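# Swap the sealant gun's empty cartridge for a new one

## Task

Remove the spent cartridge from the sealant gun and set it down so it rests on the table. Then fit the fresh cartridge into the gun with its front end pressed almost fully into the cup of the front ring and its nozzle sticking out through that ring. The plunger rod is already pulled back and can stay that way. The loaded gun must end up lying on the table itself, not leaning on any other object. Finally, state that the job is finished.

## Robot and tools

ROBOT. Two seven-joint arms, left_arm and right_arm, each carry a two-finger gripper (opening up to 140 mm) with a wrist camera. Base positions in the scene frame: left_arm (+0.041, +0.408, +0.034) m, right_arm (-0.028, -0.283, +0.034) m. Each finger has a hinge and can fold. For a firm hold, grip with the outer quarter of the pads, near the fingertips. A deeper grip may wrap round a part: a thin part can be held loosely or slip out, a wide one squeezed too hard. Fingertips pushed tip-first into a surface fold easily, so a move can pass a surface almost unnoticed and spoil the next grip.

FRAMES. Everything is given in the scene frame. Its origin sits at table-top height, midway between the arms. +z is up, +x points out over the table, and +y points toward left_arm. Image left and right do not match arm names. Gripper's own axes: fingers point along its +z and close along its y. end_effector_position is the centre of the closed pads (pads 66 mm long). Fingertips reach about 33 mm past it at gaps up to 40 mm, and only about 9 mm past it when fully open.

ROW FORMAT (execute_actions and move). One row holds 20 numbers, each from -1 to 1. The first 10 belong to left_arm, the next 10 to right_arm. Each block is dx, dy, dz, rx, ry, rz, gripper position, force_limit, speed, activate. dx to rz are an offset, not a pose, measured along scene axes from that arm's Hand target as it stood when the action or move began. Every row counts from that same start, never from the row before. Scale: 1.0 = 0.6 m for dx, dy, dz and 180 degrees for the rotation vector rx, ry, rz; the turn is about the Hand target's position. Six zeros ask nothing new of that arm. Gripper position: +1 fully open, about -0.8 pads touching, -1 closes until blocked. force_limit: at the slow close, roughly 14 N at -1, 40 N at 0, 58 N at +1. speed: about 30 mm/s at -1, 140 at 0, 250 at +1; faster closes grip much harder. Both start at +1. Always resend each gripper's current values, since 0 is a real command. activate stays 0. Send 1 once only when fault reads 7 or 13, with nothing touching the outside of the fingers; it cycles the fingers and drops any part.

TOOLS.
execute_actions: actions is a list of actions. Each action is up to 15 rows, one per 1/30 s step; a short table repeats its last row. cameras is a list of camera names, ["all"], or []. Images come back only for an empty actions list or when asked.
move: target is one row or a list of up to 15 rows. All rows are offsets from the Hand targets at the move's start. Grippers travel in straight lines, with no avoidance of obstacles or the other arm, capped at 10 s in total. speed is in m/s, 0.002 to 2, default 0.25 (one value or one per target). blend is in metres, rounding corners; 0 stops at each target. stop_force is in N, 20 to 40, ending an arm's path once it feels that much push. Aim a few cm past contact and go slowly, keep finger numbers identical in every row, and leave it out when backing off a contact or when the gripper turns. zero (true by default) re-zeroes the force before the move. blocking=false returns after 0.5 s while the move continues; it cannot be combined with stop_force. The result adds a move: line (done, off_target, moving, held, fault) plus limits such as paced or held.
wait: seconds, 0 to 3600; lets time pass, sending nothing new.
stop: brakes a running move.
zoom_image: camera (cam_high, cam_low, cam_left_wrist, cam_right_wrist) and region [x0, y0, x1, y1] in pixels, at most 504 by 504, from that camera's newest image.
clear_fault: arm = left_arm or right_arm; clears a torque or force fault already reported.
read_manual: licence texts only.
finished_scene: scene number (1 or 2). It ends the scene for good, so call it only when the goal holds with the robot idle.

CONTROL. Each step the controller limits the command to 70 mm and 16 degrees from the measured gripper pose. A gripper often stops short of its Hand target. A later execute_actions call, even with zero offsets, asks for it again; otherwise send the remaining gap as an offset. To end a press, command the target back past the gripper.

RESULTS. end_effector_position (m) and end_effector_quat_wxyz per arm, Hand target, Tool commands, and per gripper: object_status (0 moving, 1 blocked while opening, 2 blocked while closing, meaning a grip; 3 reached position or pads met), position_measured in counts (3 open, about 75 = 100 mm, 139 = 60 mm, 200 = 20 mm, 230 pads met), and fault. Also joint positions, velocities ("within noise" when still), joint torques, external joint torques, flange force along the gripper axes, and step readings. FAULT, MOTOR HOT and OVER-TEMPERATURE lines can appear. Cameras are cam_high, cam_low, cam_left_wrist and cam_right_wrist, each 896x504.

AVOID. Letting anything leave the table, which fails the scene. Also avoid dropping parts or releasing them while they move, fast impacts, and striking fixed or heavy items. Never let the arms, grippers or wrist cameras touch each other, and never close a gripper on the other arm's fingers. Avoid squeezing hard on a part still resting on something. Limits: 85 N contact force per arm, including held weight; contact torque 85 N m on the four big joints and 11 N m on the three wrist joints. Exceeding one stops the arm until clear_fault. Move slowly near contact, keep joints away from their range ends, and limit long stretched-out or loaded holds, which heat the motors.

Each tool is called after "Call:" as name(argument=value, ...) on one line, values as JSON.

## Session

Call:
execute_actions(actions=[])

Scene clock: 0.00 s.
left_arm: end_effector_position=(+0.4781, +0.3722, +0.2431) position_measured=3 object_status=3 fault=0 end_effector_quat_wxyz=(-0.045, +0.979, -0.197, -0.024) | right_arm: end_effector_position=(+0.3138, -0.3501, +0.1784) position_measured=3 object_status=3 fault=0 end_effector_quat_wxyz=(+0.381, +0.812, -0.363, -0.252)
Joint positions: left_arm=[-0.095 -0.276 -0.053 -2.395 0.09 2.075 -1.353] | right_arm=[0.063 0.318 0.062 -2.027 -0.361 1.445 -0.457]
Joint velocities: within noise
Joint torques (N m): no reading
External joint torques (N m): no reading
Flange force (N): no reading
Hand target: left_arm +0.4781, +0.3722, +0.2431; -0.045, +0.979, -0.197, -0.024 | right_arm +0.3138, -0.3501, +0.1784; +0.381, +0.812, -0.363, -0.252
Tool commands: left_gripper/position=+1.0 left_gripper/force_limit=+1.0 left_gripper/speed=+1.0 left_gripper/activate=+0.0 right_gripper/position=+1.0 right_gripper/force_limit=+1.0 right_gripper/speed=+1.0 right_gripper/activate=+0.0

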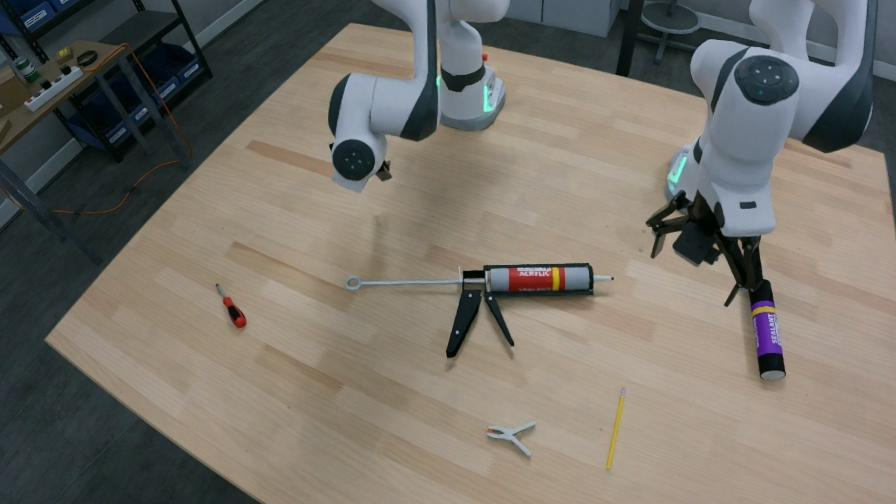

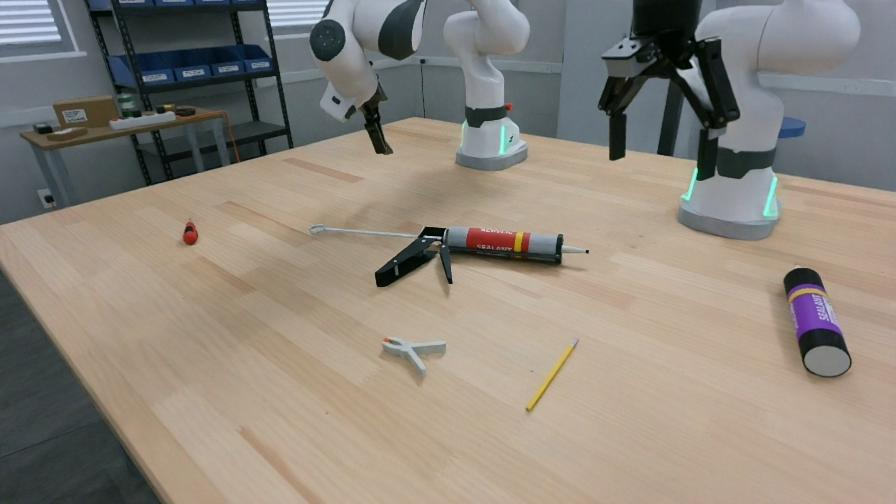

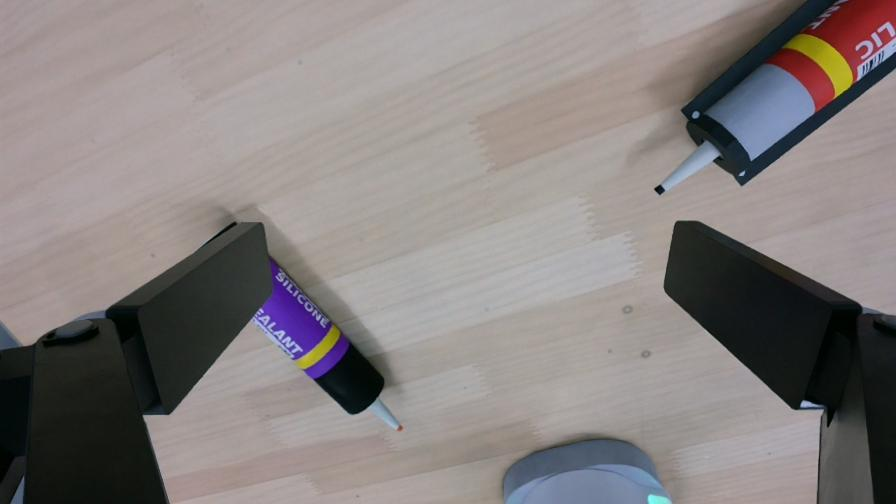

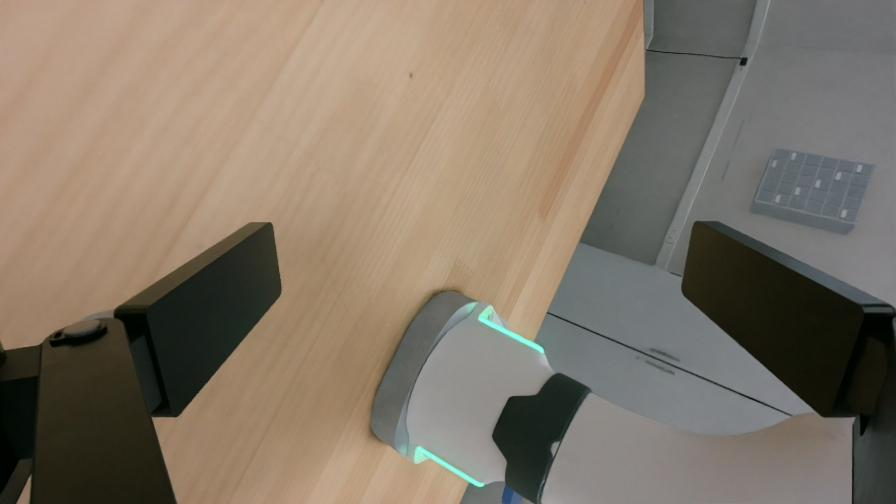

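Call:
zoom_image(camera="cam_high", region=[330, 220, 630, 389])

Call:
zoom_image(camera="cam_low", region=[300, 190, 600, 359])

Call:
zoom_image(camera="cam_left_wrist", region=[600, 0, 896, 220])

Call:
zoom_image(camera="cam_low", region=[720, 230, 896, 400])

Scaled by 1.680 from the camera's image (finer frame: 1280x720).

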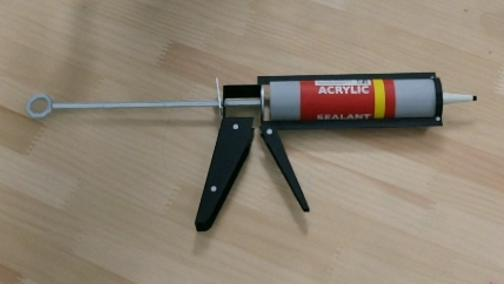

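Scaled by 1.680 from the camera's image (finer frame: 1280x720).

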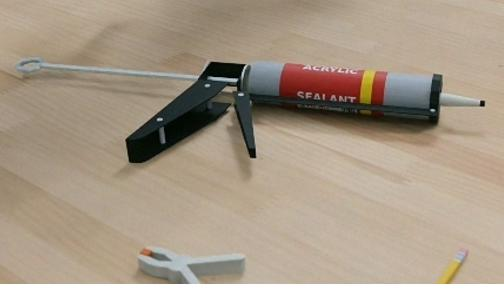

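Scaled by 1.703 from the camera's image (finer frame: 1280x720).

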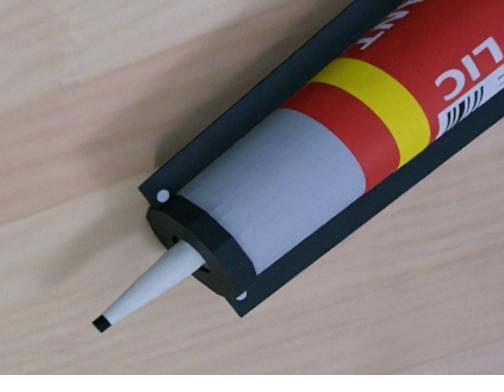

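Scaled by 2.864 from the camera's image (finer frame: 1280x720).

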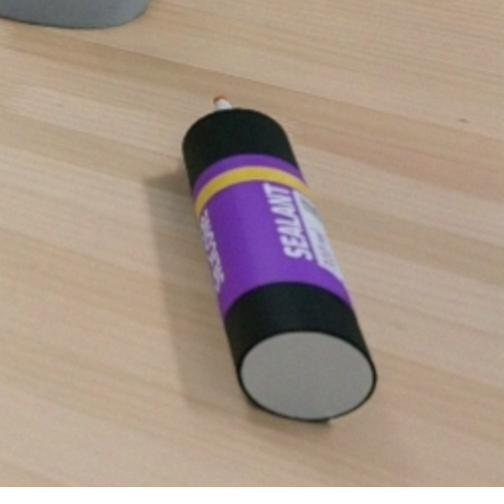

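Call:
move(target=[-0.08, -0.30, 0.06, 0, 0, 0, 1, 1, 1, 0, -0.05, 0, 0.1, 0, 0, 0, 1, 1, 1, 0], speed=0.3, cameras=["cam_left_wrist", "cam_high"])

Scene clock: 94.23 s.
left_arm: end_effector_position=(+0.4307, +0.1924, +0.2795) position_measured=3 object_status=3 fault=0 end_effector_quat_wxyz=(-0.046, +0.978, -0.201, -0.022) | right_arm: end_effector_position=(+0.2852, -0.3517, +0.2381) position_measured=3 object_status=3 fault=0 end_effector_quat_wxyz=(+0.382, +0.811, -0.365, -0.249)
Joint positions: left_arm=[-0.206 -0.275 -0.331 -2.275 -0.014 1.944 -1.67] | right_arm=[0.063 0.149 0.071 -2.098 -0.355 1.355 -0.482]
Joint velocities: left_arm=[0.001 0 0.001 -0.001 0 0 -0.006] | right_arm=[within noise]
Joint torques (N m): left_arm=[1.11 -20.76 1.47 23.95 0.72 2.37 -0.15] | right_arm=[0.16 -33.68 1.16 19.92 0.05 -0.76 -0.27]
External joint torques (N m): left_arm=[1.02 0.51 -0.98 -0.29 -0.19 -0.07 -0.14] | right_arm=[-0.02 -0.86 0.71 -0.15 0.24 -0.35 -0.35]
Flange force (N): left_arm=[1.4 0.9 0.8] | right_arm=[-2.0 2.6 0.4]
Hand target: left_arm +0.4301, +0.1922, +0.2791; -0.045, +0.979, -0.197, -0.024 | right_arm +0.2838, -0.3501, +0.2384; +0.381, +0.812, -0.363, -0.252
Off the commanded pose: left_arm 0.001 m, 1 deg | right_arm 0.002 m, 0 deg.
move: done
cam_left_wrist: T_world_to_cam=[[-0.40713, -0.9107, -0.06976, 0.37428], [-0.84831, 0.34871, 0.39847, 0.18794], [-0.33856, 0.22141, -0.91453, 0.49991]] pos_world=[0.48106, 0.16465, 0.4084]
Images, in order (width x height): cam_high 896x504, cam_left_wrist 896x504.

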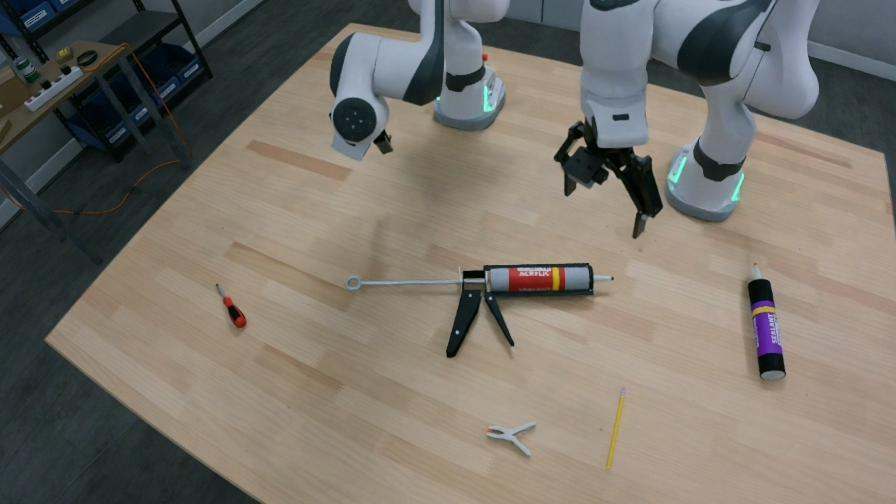

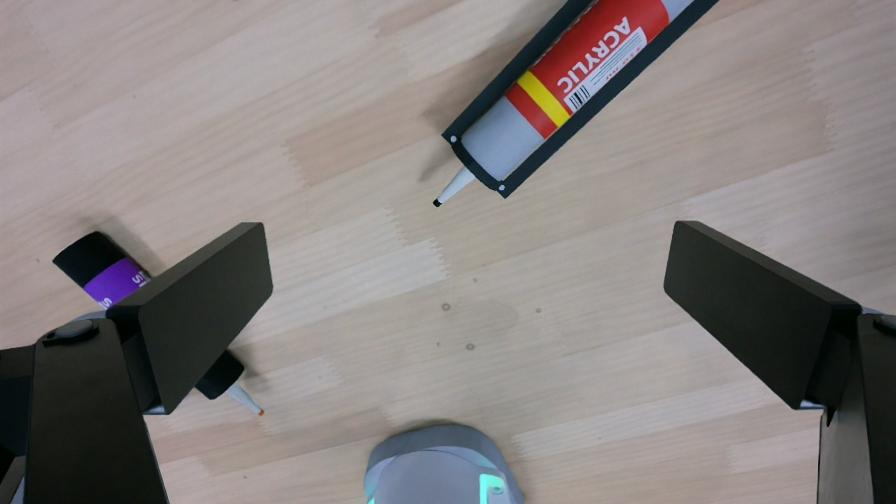

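Call:
move(target=[-0.055, -0.0837, -0.182, -0.0331, 0.0028, -0.2387, 1, 1, 1, 0, 0.36, 0.45, -0.064, 0.1214, -0.2776, -0.0904, 1, 1, 1, 0], speed=0.35, cameras=["all"])

Scene clock: 127.43 s.
left_arm: end_effector_position=(+0.3976, +0.1428, +0.1706) position_measured=3 object_status=3 fault=0 end_effector_quat_wxyz=(-0.002, +0.841, -0.541, +0.000) | right_arm: end_effector_position=(+0.4995, -0.0796, +0.2012) position_measured=3 object_status=3 fault=0 end_effector_quat_wxyz=(-0.001, +0.840, -0.542, -0.001)
Joint positions: left_arm=[-0.431 -0.195 -0.222 -2.518 -0.053 2.327 -1.028] | right_arm=[0.185 0.108 0.173 -2.076 -0.019 2.182 -0.045]
Joint velocities: left_arm=[0 0.002 -0.001 0.001 -0.001 0 0.008] | right_arm=[0.001 -0.002 0.001 0.001 -0.001 0.001 0.004]
Joint torques (N m): left_arm=[-0.01 -22.7 0.91 21.04 0.4 2.96 0.32] | right_arm=[0.25 -34.12 1.11 23.51 0.36 2.67 0.08]
External joint torques (N m): left_arm=[-0.03 0.1 -0.09 -1.2 -0.2 0.32 0.32] | right_arm=[0.27 0.2 0.44 0.03 -0.26 0.1 0.08]
Flange force (N): left_arm=[-3.6 1.5 2.3] | right_arm=[-0.7 -0.9 0.5]
Hand target: left_arm +0.3971, +0.1419, +0.1699; +0.000, +0.840, -0.543, +0.000 | right_arm +0.4998, -0.0801, +0.2000; +0.000, +0.840, -0.543, +0.000
Off the commanded pose: left_arm 0.001 m, 0 deg | right_arm 0.001 m, 0 deg.
move: done
cam_left_wrist: T_world_to_cam=[[-0.91533, -0.40262, 0.00841, 0.42416], [-0.3756, 0.86106, 0.3428, -0.0311], [-0.14526, 0.31061, -0.93937, 0.31479]] pos_world=[0.42229, 0.09978, 0.3028]
cam_right_wrist: T_world_to_cam=[[-0.91495, -0.40354, 0.00546, 0.4309], [-0.37659, 0.85857, 0.3479, 0.19131], [-0.14508, 0.31626, -0.93751, 0.42823]] pos_world=[0.52843, -0.1258, 0.33256]

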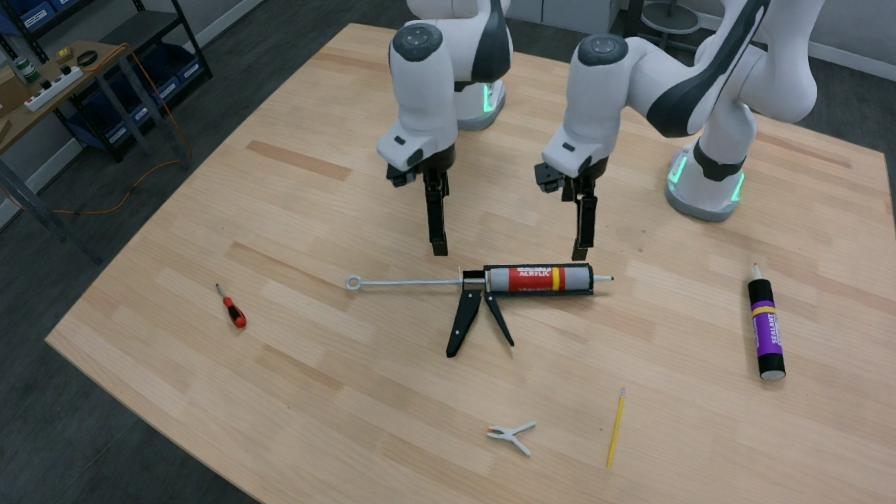

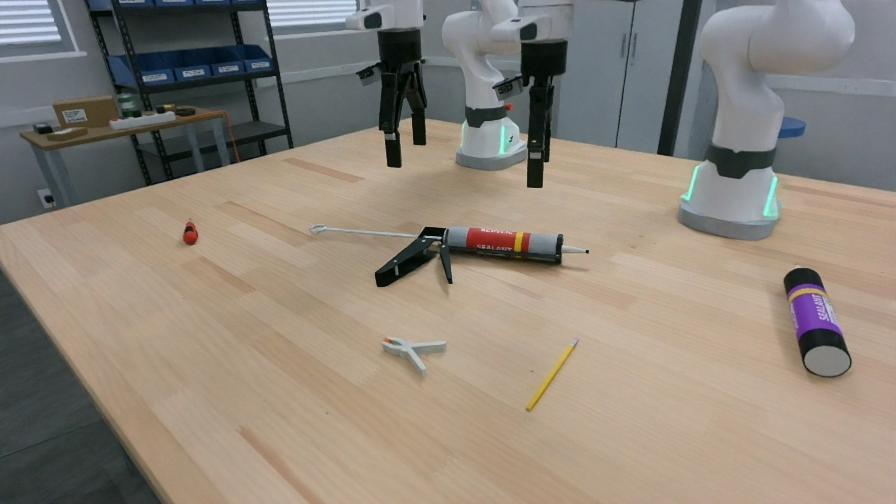

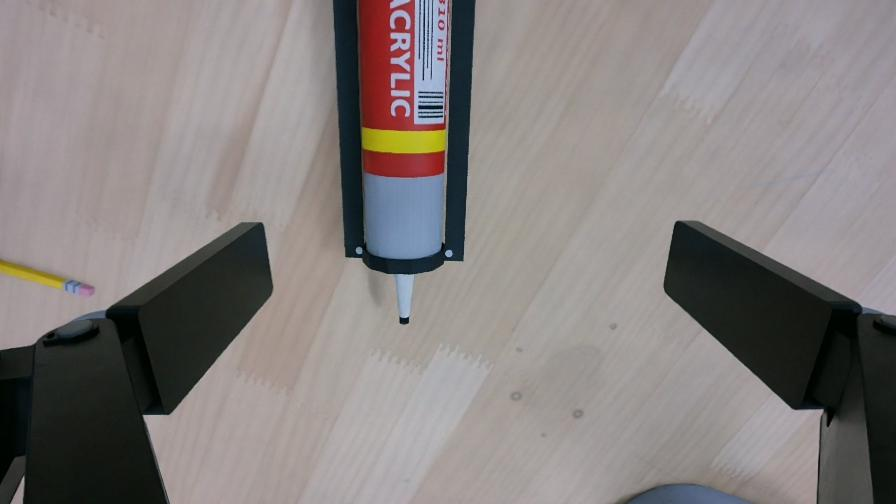

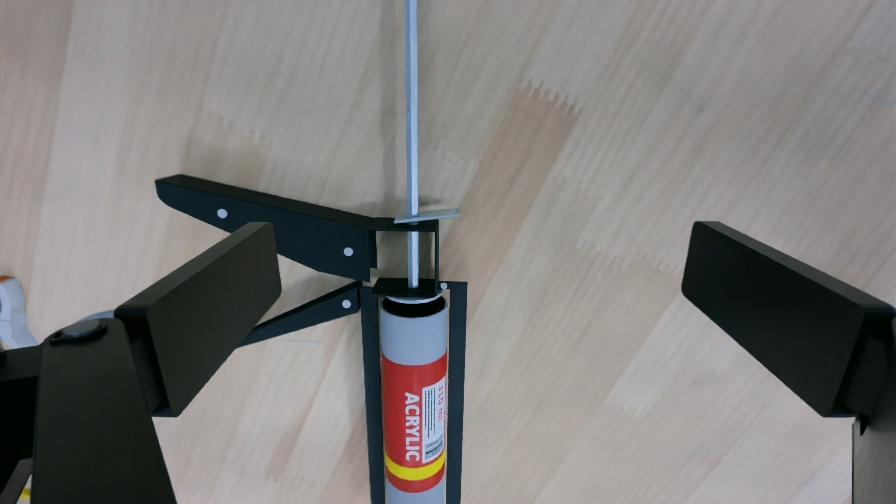

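Call:
zoom_image(camera="cam_right_wrist", region=[320, 190, 520, 350])

Call:
zoom_image(camera="cam_left_wrist", region=[320, 160, 500, 340])

Call:
zoom_image(camera="cam_low", region=[370, 210, 600, 300])

Scaled by 2.520 from the camera's image (finer frame: 1280x720).

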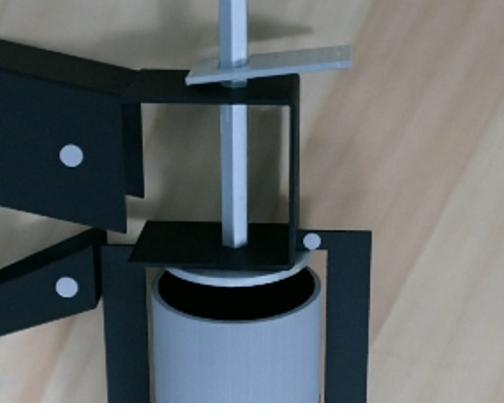

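Scaled by 2.800 from the camera's image (finer frame: 1280x720).

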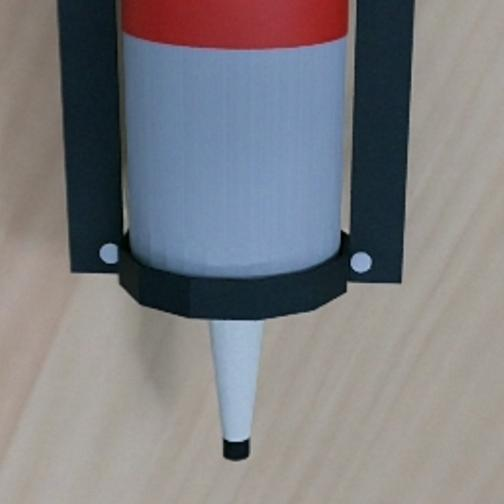

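Scaled by 2.191 from the camera's image (finer frame: 1280x720).

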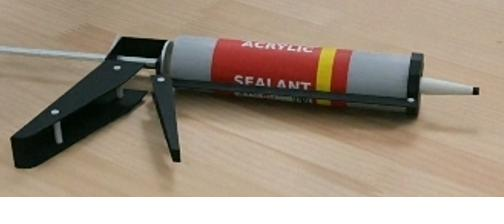

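Call:
move(target=[[-0.0285, 0.18, 0, 0, 0, -0.5, 1, 1, 1, 0, 0.16, 0.14, 0, 0, 0, 0.36, 1, 1, 1, 0], [-0.0302, 0.2133, -0.1187, -0.085, 0.1968, 0.967, 1, 1, 1, 0, 0.167, 0.148, -0.05, 0, 0, 0.395, 1, 1, 1, 0]], speed=0.7, blend=0.03, cameras=["all"])

Scene clock: 285.40 s.
left_arm: end_effector_position=(+0.3791, +0.2700, +0.0988) position_measured=3 object_status=3 fault=0 end_effector_quat_wxyz=(+0.181, +0.541, +0.813, -0.120) | right_arm: end_effector_position=(+0.5983, +0.0090, +0.1697) position_measured=3 object_status=3 fault=0 end_effector_quat_wxyz=(+0.000, +0.999, +0.044, -0.002)
Joint positions: left_arm=[-1.19 -0.991 1.516 -2.963 1.245 2.554 1.89] | right_arm=[0.05 0.564 0.464 -1.55 -0.27 2.046 -1.068]
Joint velocities: left_arm=[-0.001 0 -0.001 -0.001 0 -0.001 0.005] | right_arm=[within noise]
Joint torques (N m): left_arm=[0 9.32 -15.07 7.07 0.83 3.23 0.25] | right_arm=[0.11 -45.81 8.36 24.41 0.76 2.73 -0.28]
External joint torques (N m): left_arm=[0 0.56 0.81 -0.16 0.02 -0.01 0.26] | right_arm=[-0.04 0.17 0.11 0.82 0.02 0.07 -0.28]
Flange force (N): left_arm=[2.0 0.9 4.6] | right_arm=[4.5 -1.2 -0.7]
Hand target: left_arm +0.3789, +0.2699, +0.0987; +0.180, +0.543, +0.811, -0.121 | right_arm +0.6000, +0.0087, +0.1700; +0.000, +0.999, +0.046, +0.000
Off the commanded pose: left_arm 0.000 m, 0 deg | right_arm 0.002 m, 0 deg.
move: done; limits=paced
cam_left_wrist: T_world_to_cam=[[0.92488, 0.37993, 0.01551, -0.4505], [0.25877, -0.65876, 0.70646, 0.01095], [0.27862, -0.64938, -0.70759, 0.2808]] pos_world=[0.33559, 0.36072, 0.19793]
cam_right_wrist: T_world_to_cam=[[0.07715, -0.99701, 0.00488, -0.03092], [-0.93454, -0.07061, 0.3488, 0.5054], [-0.34741, -0.03147, -0.93719, 0.50918]] pos_world=[0.65159, 0.02088, 0.30106]

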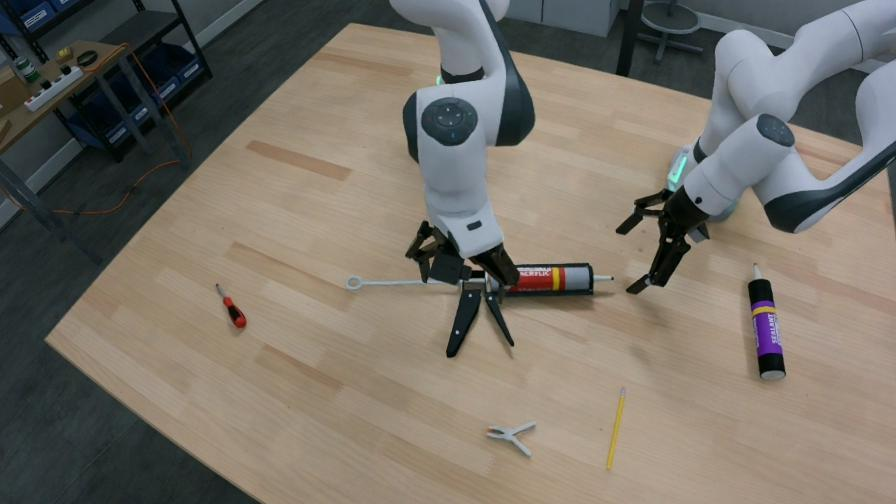

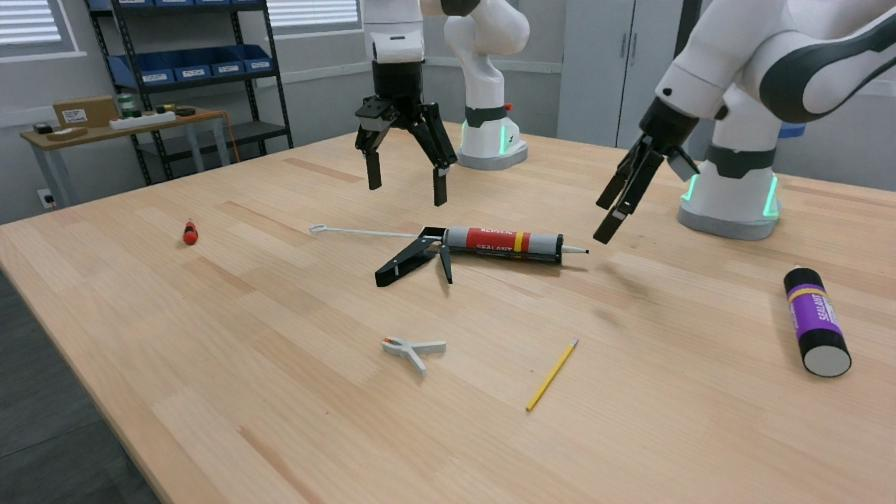

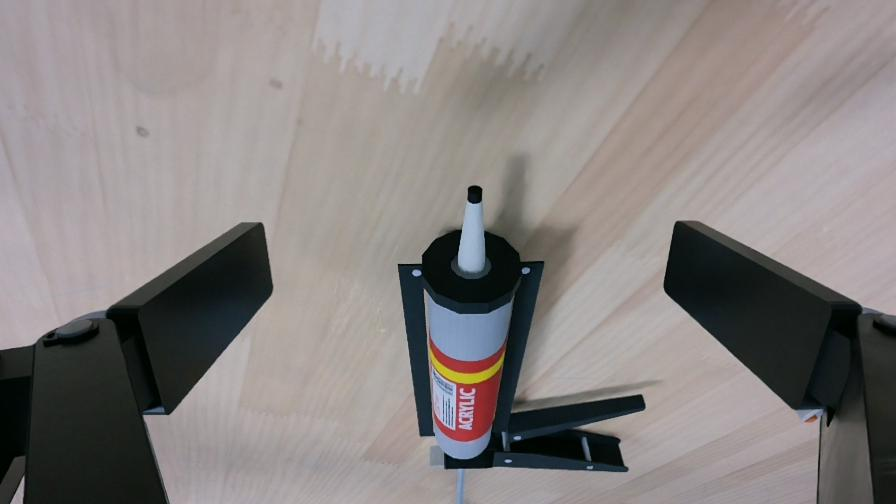

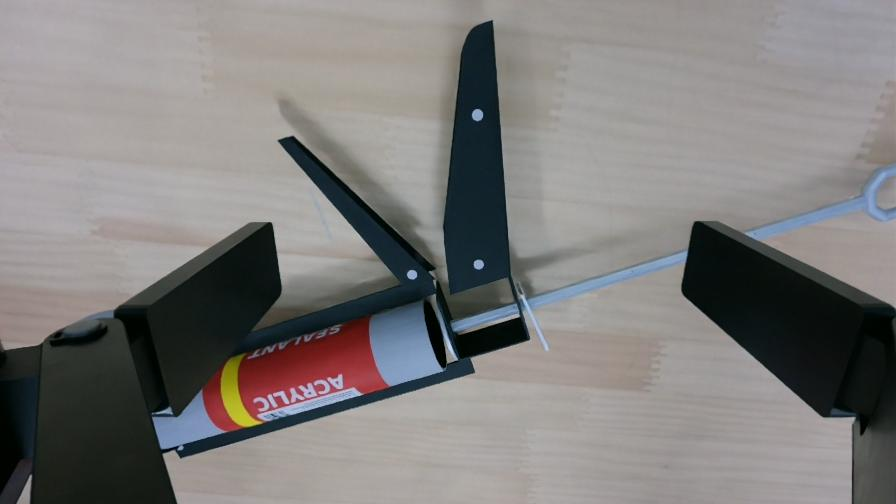

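Call:
zoom_image(camera="cam_left_wrist", region=[390, 170, 560, 340])

Call:
zoom_image(camera="cam_right_wrist", region=[360, 200, 580, 400])

Scaled by 2.965 from the camera's image (finer frame: 1280x720).

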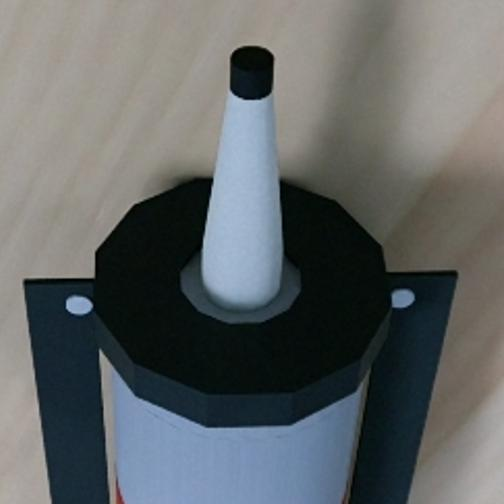

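Scaled by 2.291 from the camera's image (finer frame: 1280x720).

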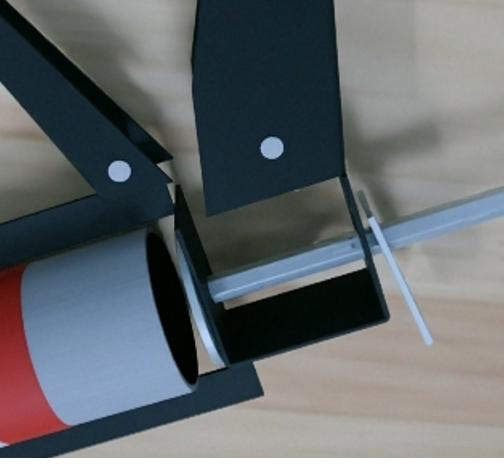

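Call:
move(target=[[0.0352, -0.0832, 0.1688, 0, 0, 0.5, 1, 1, 1, 0, 0, -0.0133, 0, 0, 0, 0, 0.1, 0, 0, 0], [0.1127, -0.2713, 0.0855, -0.0825, 0.2006, 0.976, 1, 1, 1, 0, 0, -0.0133, -0.1333, 0, 0, 0, 0.1, 0, 0, 0]], speed=0.7, blend=0.03, cameras=["cam_left_wrist", "cam_right_wrist", "cam_low"])

Scene clock: 366.20 s.
left_arm: end_effector_position=(+0.4495, +0.1041, +0.1517) position_measured=3 object_status=3 fault=0 end_effector_quat_wxyz=(+0.128, -0.184, +0.974, +0.012) | right_arm: end_effector_position=(+0.5992, +0.0006, +0.0902) position_measured=117 object_status=3 fault=0 end_effector_quat_wxyz=(-0.001, +0.999, +0.048, -0.002)
Joint positions: left_arm=[-1.208 -0.063 0.476 -2.473 0.428 2.516 0.142] | right_arm=[0.059 0.652 0.424 -1.619 -0.311 2.201 -1.062]
Joint velocities: left_arm=[-0.001 0 0 -0.002 0.003 0 0.004] | right_arm=[0 0 0 0 0 0.003 0.002]
Joint torques (N m): left_arm=[0.6 -24.41 -1.38 20.45 0.69 2.94 0.32] | right_arm=[0.51 -47.41 8.66 22.67 0.7 2.69 0.1]
External joint torques (N m): left_arm=[0.61 -0.4 -0.51 -1.15 0.39 0.32 0.33] | right_arm=[0.58 -0.15 0.03 0.32 0.03 0.05 0.1]
Flange force (N): left_arm=[1.5 5.3 0.1] | right_arm=[1.4 -1.4 -0.1]
Hand target: left_arm +0.4494, +0.1031, +0.1523; +0.130, -0.179, +0.975, +0.011 (not the last commanded pose) | right_arm +0.6000, +0.0007, +0.0901; +0.000, +0.999, +0.046, +0.000
Off the commanded pose: left_arm 0.005 m, 92 deg; orientation clipped | right_arm 0.001 m, 0 deg.
move: held (left_arm; a check stopped the path); limits=paced,held
pose unreachable (left arm): on one or more control steps of this call, first in action 0 (counted from 0), this arm could not follow its commanded pose, so it was not sent that pose on those steps. It may still have moved: this result reports where it is.
cause: moving toward the commanded pose would bring a part of the arm too close to another arm (a part of this arm just beyond joint 7 (wrist roll) and a part of the right arm just beyond its joint 5 (forearm roll), along the way the arms are being sent, or toward where that arm still pushes).
cam_left_wrist: T_world_to_cam=[[-0.3526, 0.93572, -0.0101, 0.06685], [0.76767, 0.29541, 0.56869, -0.46108], [0.53512, 0.19277, -0.82249, 0.00537]] pos_world=[0.37465, 0.07262, 0.2673]
cam_right_wrist: T_world_to_cam=[[0.08485, -0.99638, 0.00417, -0.04353], [-0.93419, -0.0781, 0.34812, 0.53326], [-0.34653, -0.03343, -0.93744, 0.43417]] pos_world=[0.65231, 0.01279, 0.22156]
Images, in order (width x height): cam_low 896x504, cam_left_wrist 896x504, cam_right_wrist 896x504.

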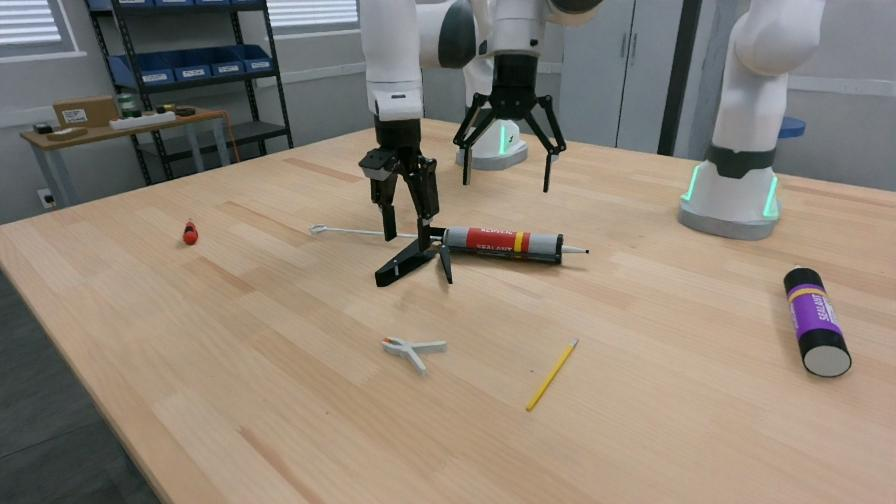

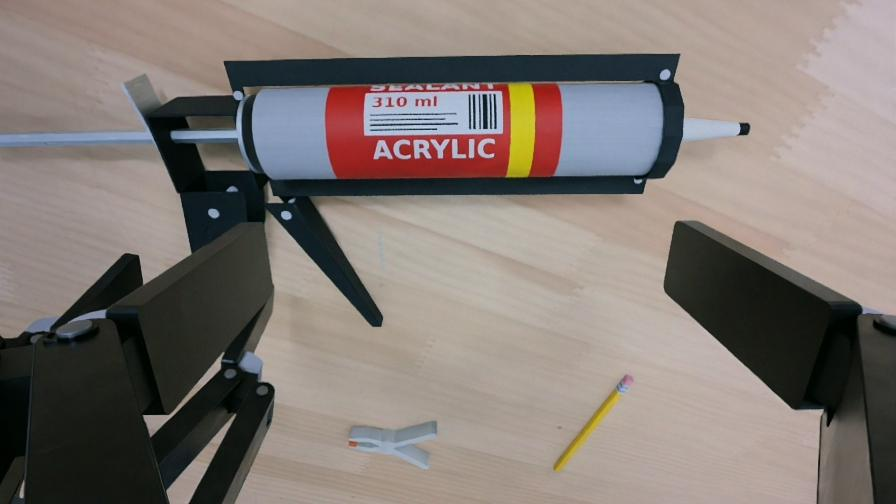

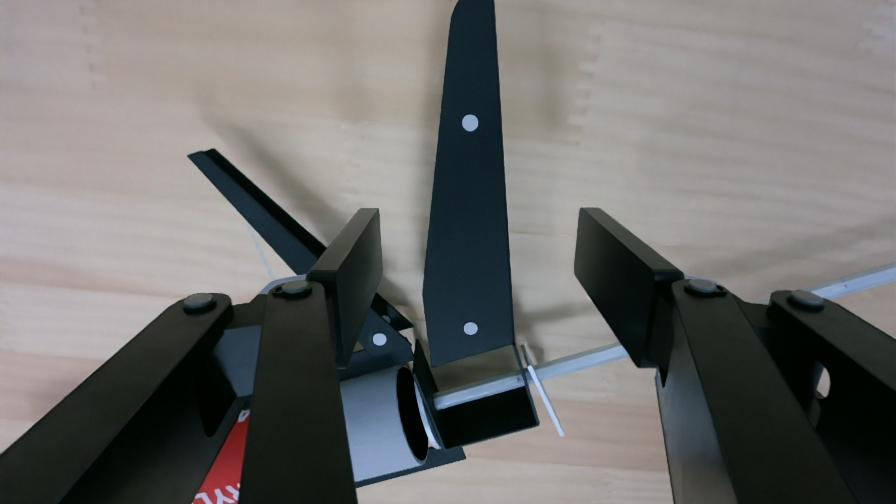

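Call:
move(target=[[0, 0, 0.03, 0, 0, 0.0, 1, 1, 1, 0, -0.03, -0.03, 0.2, 0, 0, 0, 0.1, 0, 0, 0], [0, 0, 0.03, 0, 0, 0.0, 1, 1, 1, 0, -0.28, -0.36, 0.25, 0, 0, -0.2, 0.1, 0, 0, 0]], speed=0.7, blend=0.03)

Scene clock: 411.03 s.
left_arm: end_effector_position=(+0.4495, +0.1032, +0.1696) position_measured=3 object_status=3 fault=0 end_effector_quat_wxyz=(+0.129, -0.182, +0.975, +0.010) | right_arm: end_effector_position=(+0.4314, -0.2163, +0.2396) position_measured=117 object_status=3 fault=0 end_effector_quat_wxyz=(+0.002, +0.965, -0.262, -0.001)
Joint positions: left_arm=[-1.208 -0.103 0.47 -2.461 0.429 2.47 0.151] | right_arm=[-0.212 -0.242 0.332 -2.362 0.089 2.127 -0.966]
Joint velocities: left_arm=[within noise] | right_arm=[-0.001 0.001 -0.001 0 0.002 0.004 0.002]
Joint torques (N m): left_arm=[0.51 -23.41 -2.07 21.58 0.78 2.57 0.27] | right_arm=[0.11 -22.85 -1.67 23.93 0.96 2.83 0.16]
External joint torques (N m): left_arm=[0.42 -0.04 -0.77 -0.73 0.41 -0.09 0.28] | right_arm=[0.07 -1.4 0.77 0.05 0.27 0.2 0.16]
Flange force (N): left_arm=[1.3 2.9 -0.4] | right_arm=[-4.2 1.4 -1.0]
Hand target: left_arm +0.4494, +0.1031, +0.1703; +0.130, -0.179, +0.975, +0.011 | right_arm +0.4320, -0.2153, +0.2401; +0.000, +0.964, -0.265, +0.000
Off the commanded pose: left_arm 0.001 m, 0 deg | right_arm 0.001 m, 0 deg.
move: done; limits=paced

Call:
move(target=[-0.0048, 0.0067, -0.067, -0.0813, 0.0449, 0.5062, 0.3, 0, 0, 0, 0, 0, 0, 0, 0, 0, 0.1, 0, 0, 0], speed=0.6, cameras=["cam_left_wrist", "cam_low"])

Scene clock: 423.60 s.
left_arm: end_effector_position=(+0.4463, +0.1076, +0.1296) position_measured=91 object_status=3 fault=0 end_effector_quat_wxyz=(+0.001, +0.831, -0.557, -0.001) | right_arm: end_effector_position=(+0.4316, -0.2163, +0.2397) position_measured=117 object_status=3 fault=0 end_effector_quat_wxyz=(+0.002, +0.965, -0.262, -0.001)
Joint positions: left_arm=[-1.2 0.063 0.551 -2.355 -0.052 2.405 -0.988] | right_arm=[-0.212 -0.242 0.332 -2.362 0.089 2.127 -0.965]
Joint velocities: left_arm=[0 -0.001 -0.001 0.001 -0.001 -0.001 -0.007] | right_arm=[within noise]
Joint torques (N m): left_arm=[0.25 -26.87 0.76 20.18 1 2.95 -0.16] | right_arm=[0.13 -22.87 -1.62 23.95 1.01 2.72 0.13]
External joint torques (N m): left_arm=[0.24 -0.47 -0.29 -1.22 0.45 0.31 -0.16] | right_arm=[0.1 -1.27 0.85 -0.06 0.32 0.07 0.13]
Flange force (N): left_arm=[-5.8 4.0 -0.4] | right_arm=[-4.2 1.3 -1.0]
Hand target: left_arm +0.4465, +0.1071, +0.1301; +0.000, +0.831, -0.556, +0.000 | right_arm +0.4320, -0.2153, +0.2401; +0.000, +0.964, -0.265, +0.000
Off the commanded pose: left_arm 0.001 m, 0 deg | right_arm 0.001 m, 0 deg.
move: done; limits=paced
cam_left_wrist: T_world_to_cam=[[-0.92964, -0.36819, 0.01438, 0.45677], [-0.34161, 0.87584, 0.34088, 0.01508], [-0.13811, 0.31199, -0.94, 0.29109]] pos_world=[0.46999, 0.06416, 0.26191]
Images, in order (width x height): cam_low 896x504, cam_left_wrist 896x504.

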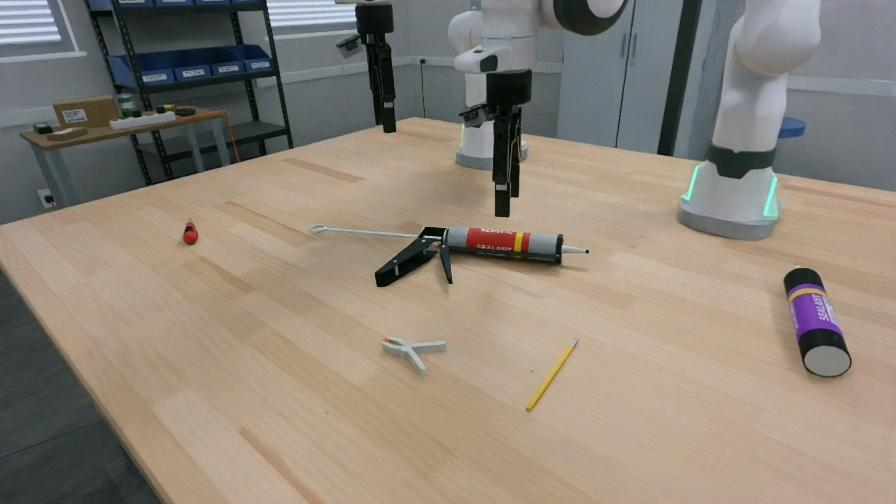

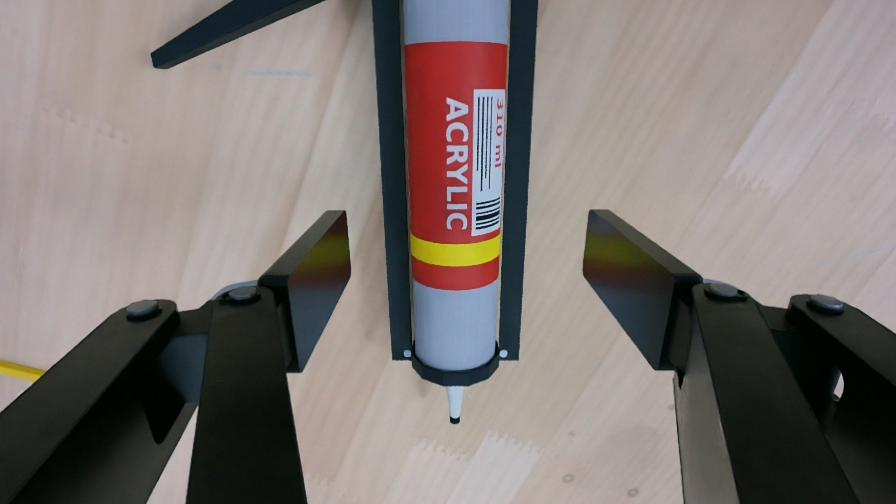

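Call:
move(target=[0.0033, 0.0013, -0.087, 0, 0, 0, 0.0, 0, 0, 0, 0, 0, 0, 0, 0, 0, 0.1, 0, 0, 0], speed=0.25, cameras=["cam_left_wrist", "cam_low"])

Call:
zoom_image(camera="cam_low", region=[430, 180, 600, 280])

Scene clock: 451.87 s.
left_arm: end_effector_position=(+0.4473, +0.1084, +0.0779) position_measured=129 object_status=3 fault=0 end_effector_quat_wxyz=(+0.000, +0.832, -0.555, -0.001) | right_arm: end_effector_position=(+0.4316, -0.2163, +0.2397) position_measured=117 object_status=3 fault=0 end_effector_quat_wxyz=(+0.002, +0.965, -0.262, -0.001)
Joint positions: left_arm=[-1.174 0.186 0.517 -2.375 -0.159 2.529 -0.917] | right_arm=[-0.212 -0.242 0.332 -2.362 0.089 2.127 -0.965]
Joint velocities: left_arm=[0 0.001 0 -0.001 -0.001 0.002 0.006] | right_arm=[within noise]
Joint torques (N m): left_arm=[1.09 -28.41 2.13 19.27 0.25 2.95 0.27] | right_arm=[0.12 -22.89 -1.64 23.97 1.01 2.73 0.1]
External joint torques (N m): left_arm=[1.11 0.47 -0.73 -0.14 -0.21 0.34 0.27] | right_arm=[0.1 -1.41 0.84 0.06 0.32 0.09 0.1]
Flange force (N): left_arm=[1.2 -2.6 4.3] | right_arm=[-4.3 1.4 -1.3]
Hand target: left_arm +0.4485, +0.1079, +0.0779; +0.000, +0.831, -0.556, +0.000 | right_arm +0.4320, -0.2153, +0.2401; +0.000, +0.964, -0.265, +0.000
Off the commanded pose: left_arm 0.001 m, 0 deg | right_arm 0.001 m, 0 deg.
move: done
cam_left_wrist: T_world_to_cam=[[-0.92787, -0.37272, 0.01196, 0.45865], [-0.34644, 0.87343, 0.3422, 0.03464], [-0.138, 0.31338, -0.93955, 0.24208]] pos_world=[0.47097, 0.06483, 0.21011]
Images, in order (width x height): cam_low 896x504, cam_left_wrist 896x504.

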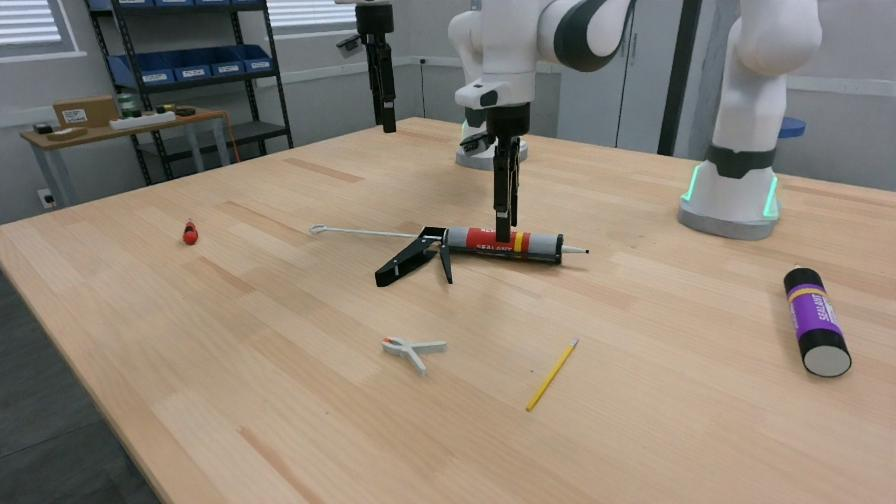

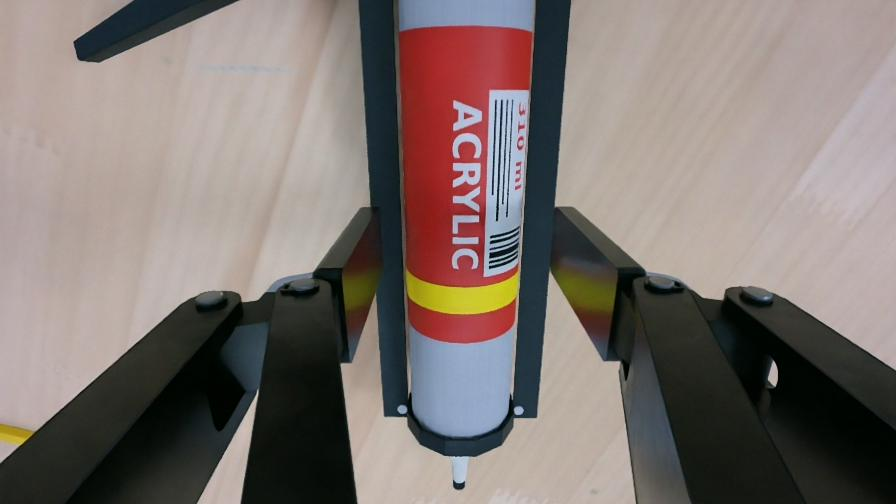

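Scaled by 2.965 from the camera's image (finer frame: 1280x720).

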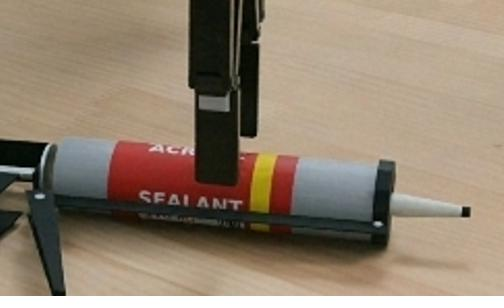

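Call:
move(target=[0, 0, -0.0208, 0, 0, 0, 0.0, 0, -1, 0, 0, 0, 0, 0, 0, 0, 0.1, 0, 0, 0], speed=0.08, cameras=["cam_left_wrist", "cam_low"])

Call:
zoom_image(camera="cam_low", region=[430, 180, 600, 280])

Scene clock: 467.87 s.
left_arm: end_effector_position=(+0.4477, +0.1080, +0.0657) position_measured=129 object_status=3 fault=0 end_effector_quat_wxyz=(+0.000, +0.832, -0.555, -0.001) | right_arm: end_effector_position=(+0.4316, -0.2163, +0.2397) position_measured=117 object_status=3 fault=0 end_effector_quat_wxyz=(+0.002, +0.965, -0.262, -0.001)
Joint positions: left_arm=[-1.162 0.217 0.501 -2.375 -0.188 2.557 -0.896] | right_arm=[-0.212 -0.242 0.332 -2.362 0.089 2.127 -0.965]
Joint velocities: left_arm=[0.001 -0.001 0.001 0 0 0.002 0.005] | right_arm=[within noise]
Joint torques (N m): left_arm=[1.1 -29.37 2.49 18.3 0.23 2.95 0.31] | right_arm=[0.13 -22.92 -1.64 23.96 1.02 2.72 0.1]
External joint torques (N m): left_arm=[1.07 0.45 -0.84 -0.8 -0.22 0.3 0.31] | right_arm=[0.12 -1.39 0.84 0.07 0.33 0.09 0.1]
Flange force (N): left_arm=[-0.9 -1.5 4.6] | right_arm=[-4.2 1.4 -1.3]
Hand target: left_arm +0.4485, +0.1079, +0.0654; +0.000, +0.831, -0.556, +0.000 | right_arm +0.4320, -0.2153, +0.2401; +0.000, +0.964, -0.265, +0.000
Off the commanded pose: left_arm 0.001 m, 0 deg | right_arm 0.001 m, 0 deg.
move: done
cam_left_wrist: T_world_to_cam=[[-0.92794, -0.37254, 0.01166, 0.45915], [-0.34643, 0.8736, 0.34176, 0.03929], [-0.1375, 0.3131, -0.93971, 0.23058]] pos_world=[0.47138, 0.06453, 0.1979]
Images, in order (width x height): cam_low 896x504, cam_left_wrist 896x504.

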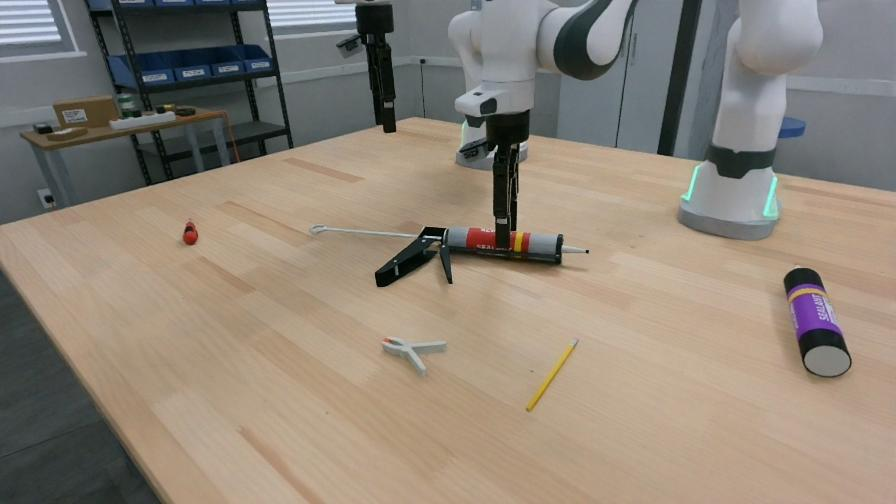

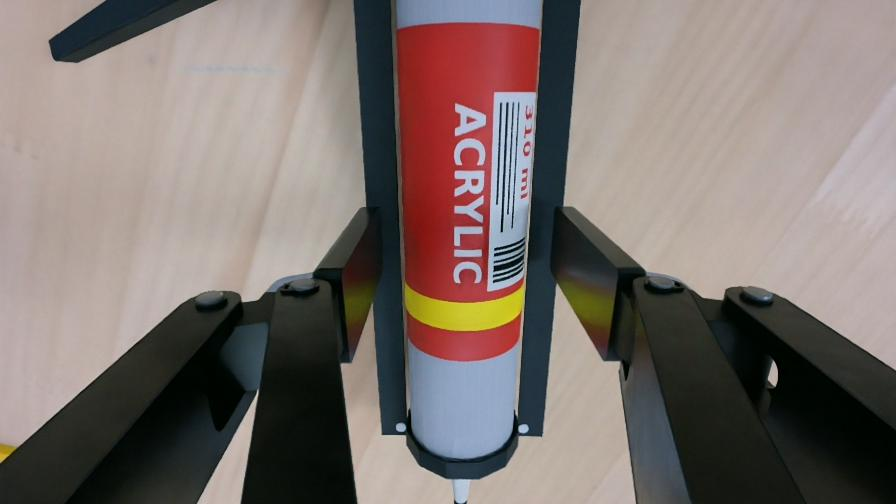

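Scaled by 2.965 from the camera's image (finer frame: 1280x720).

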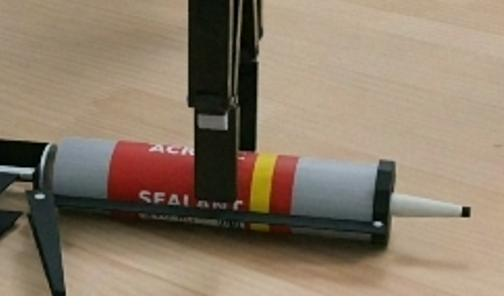

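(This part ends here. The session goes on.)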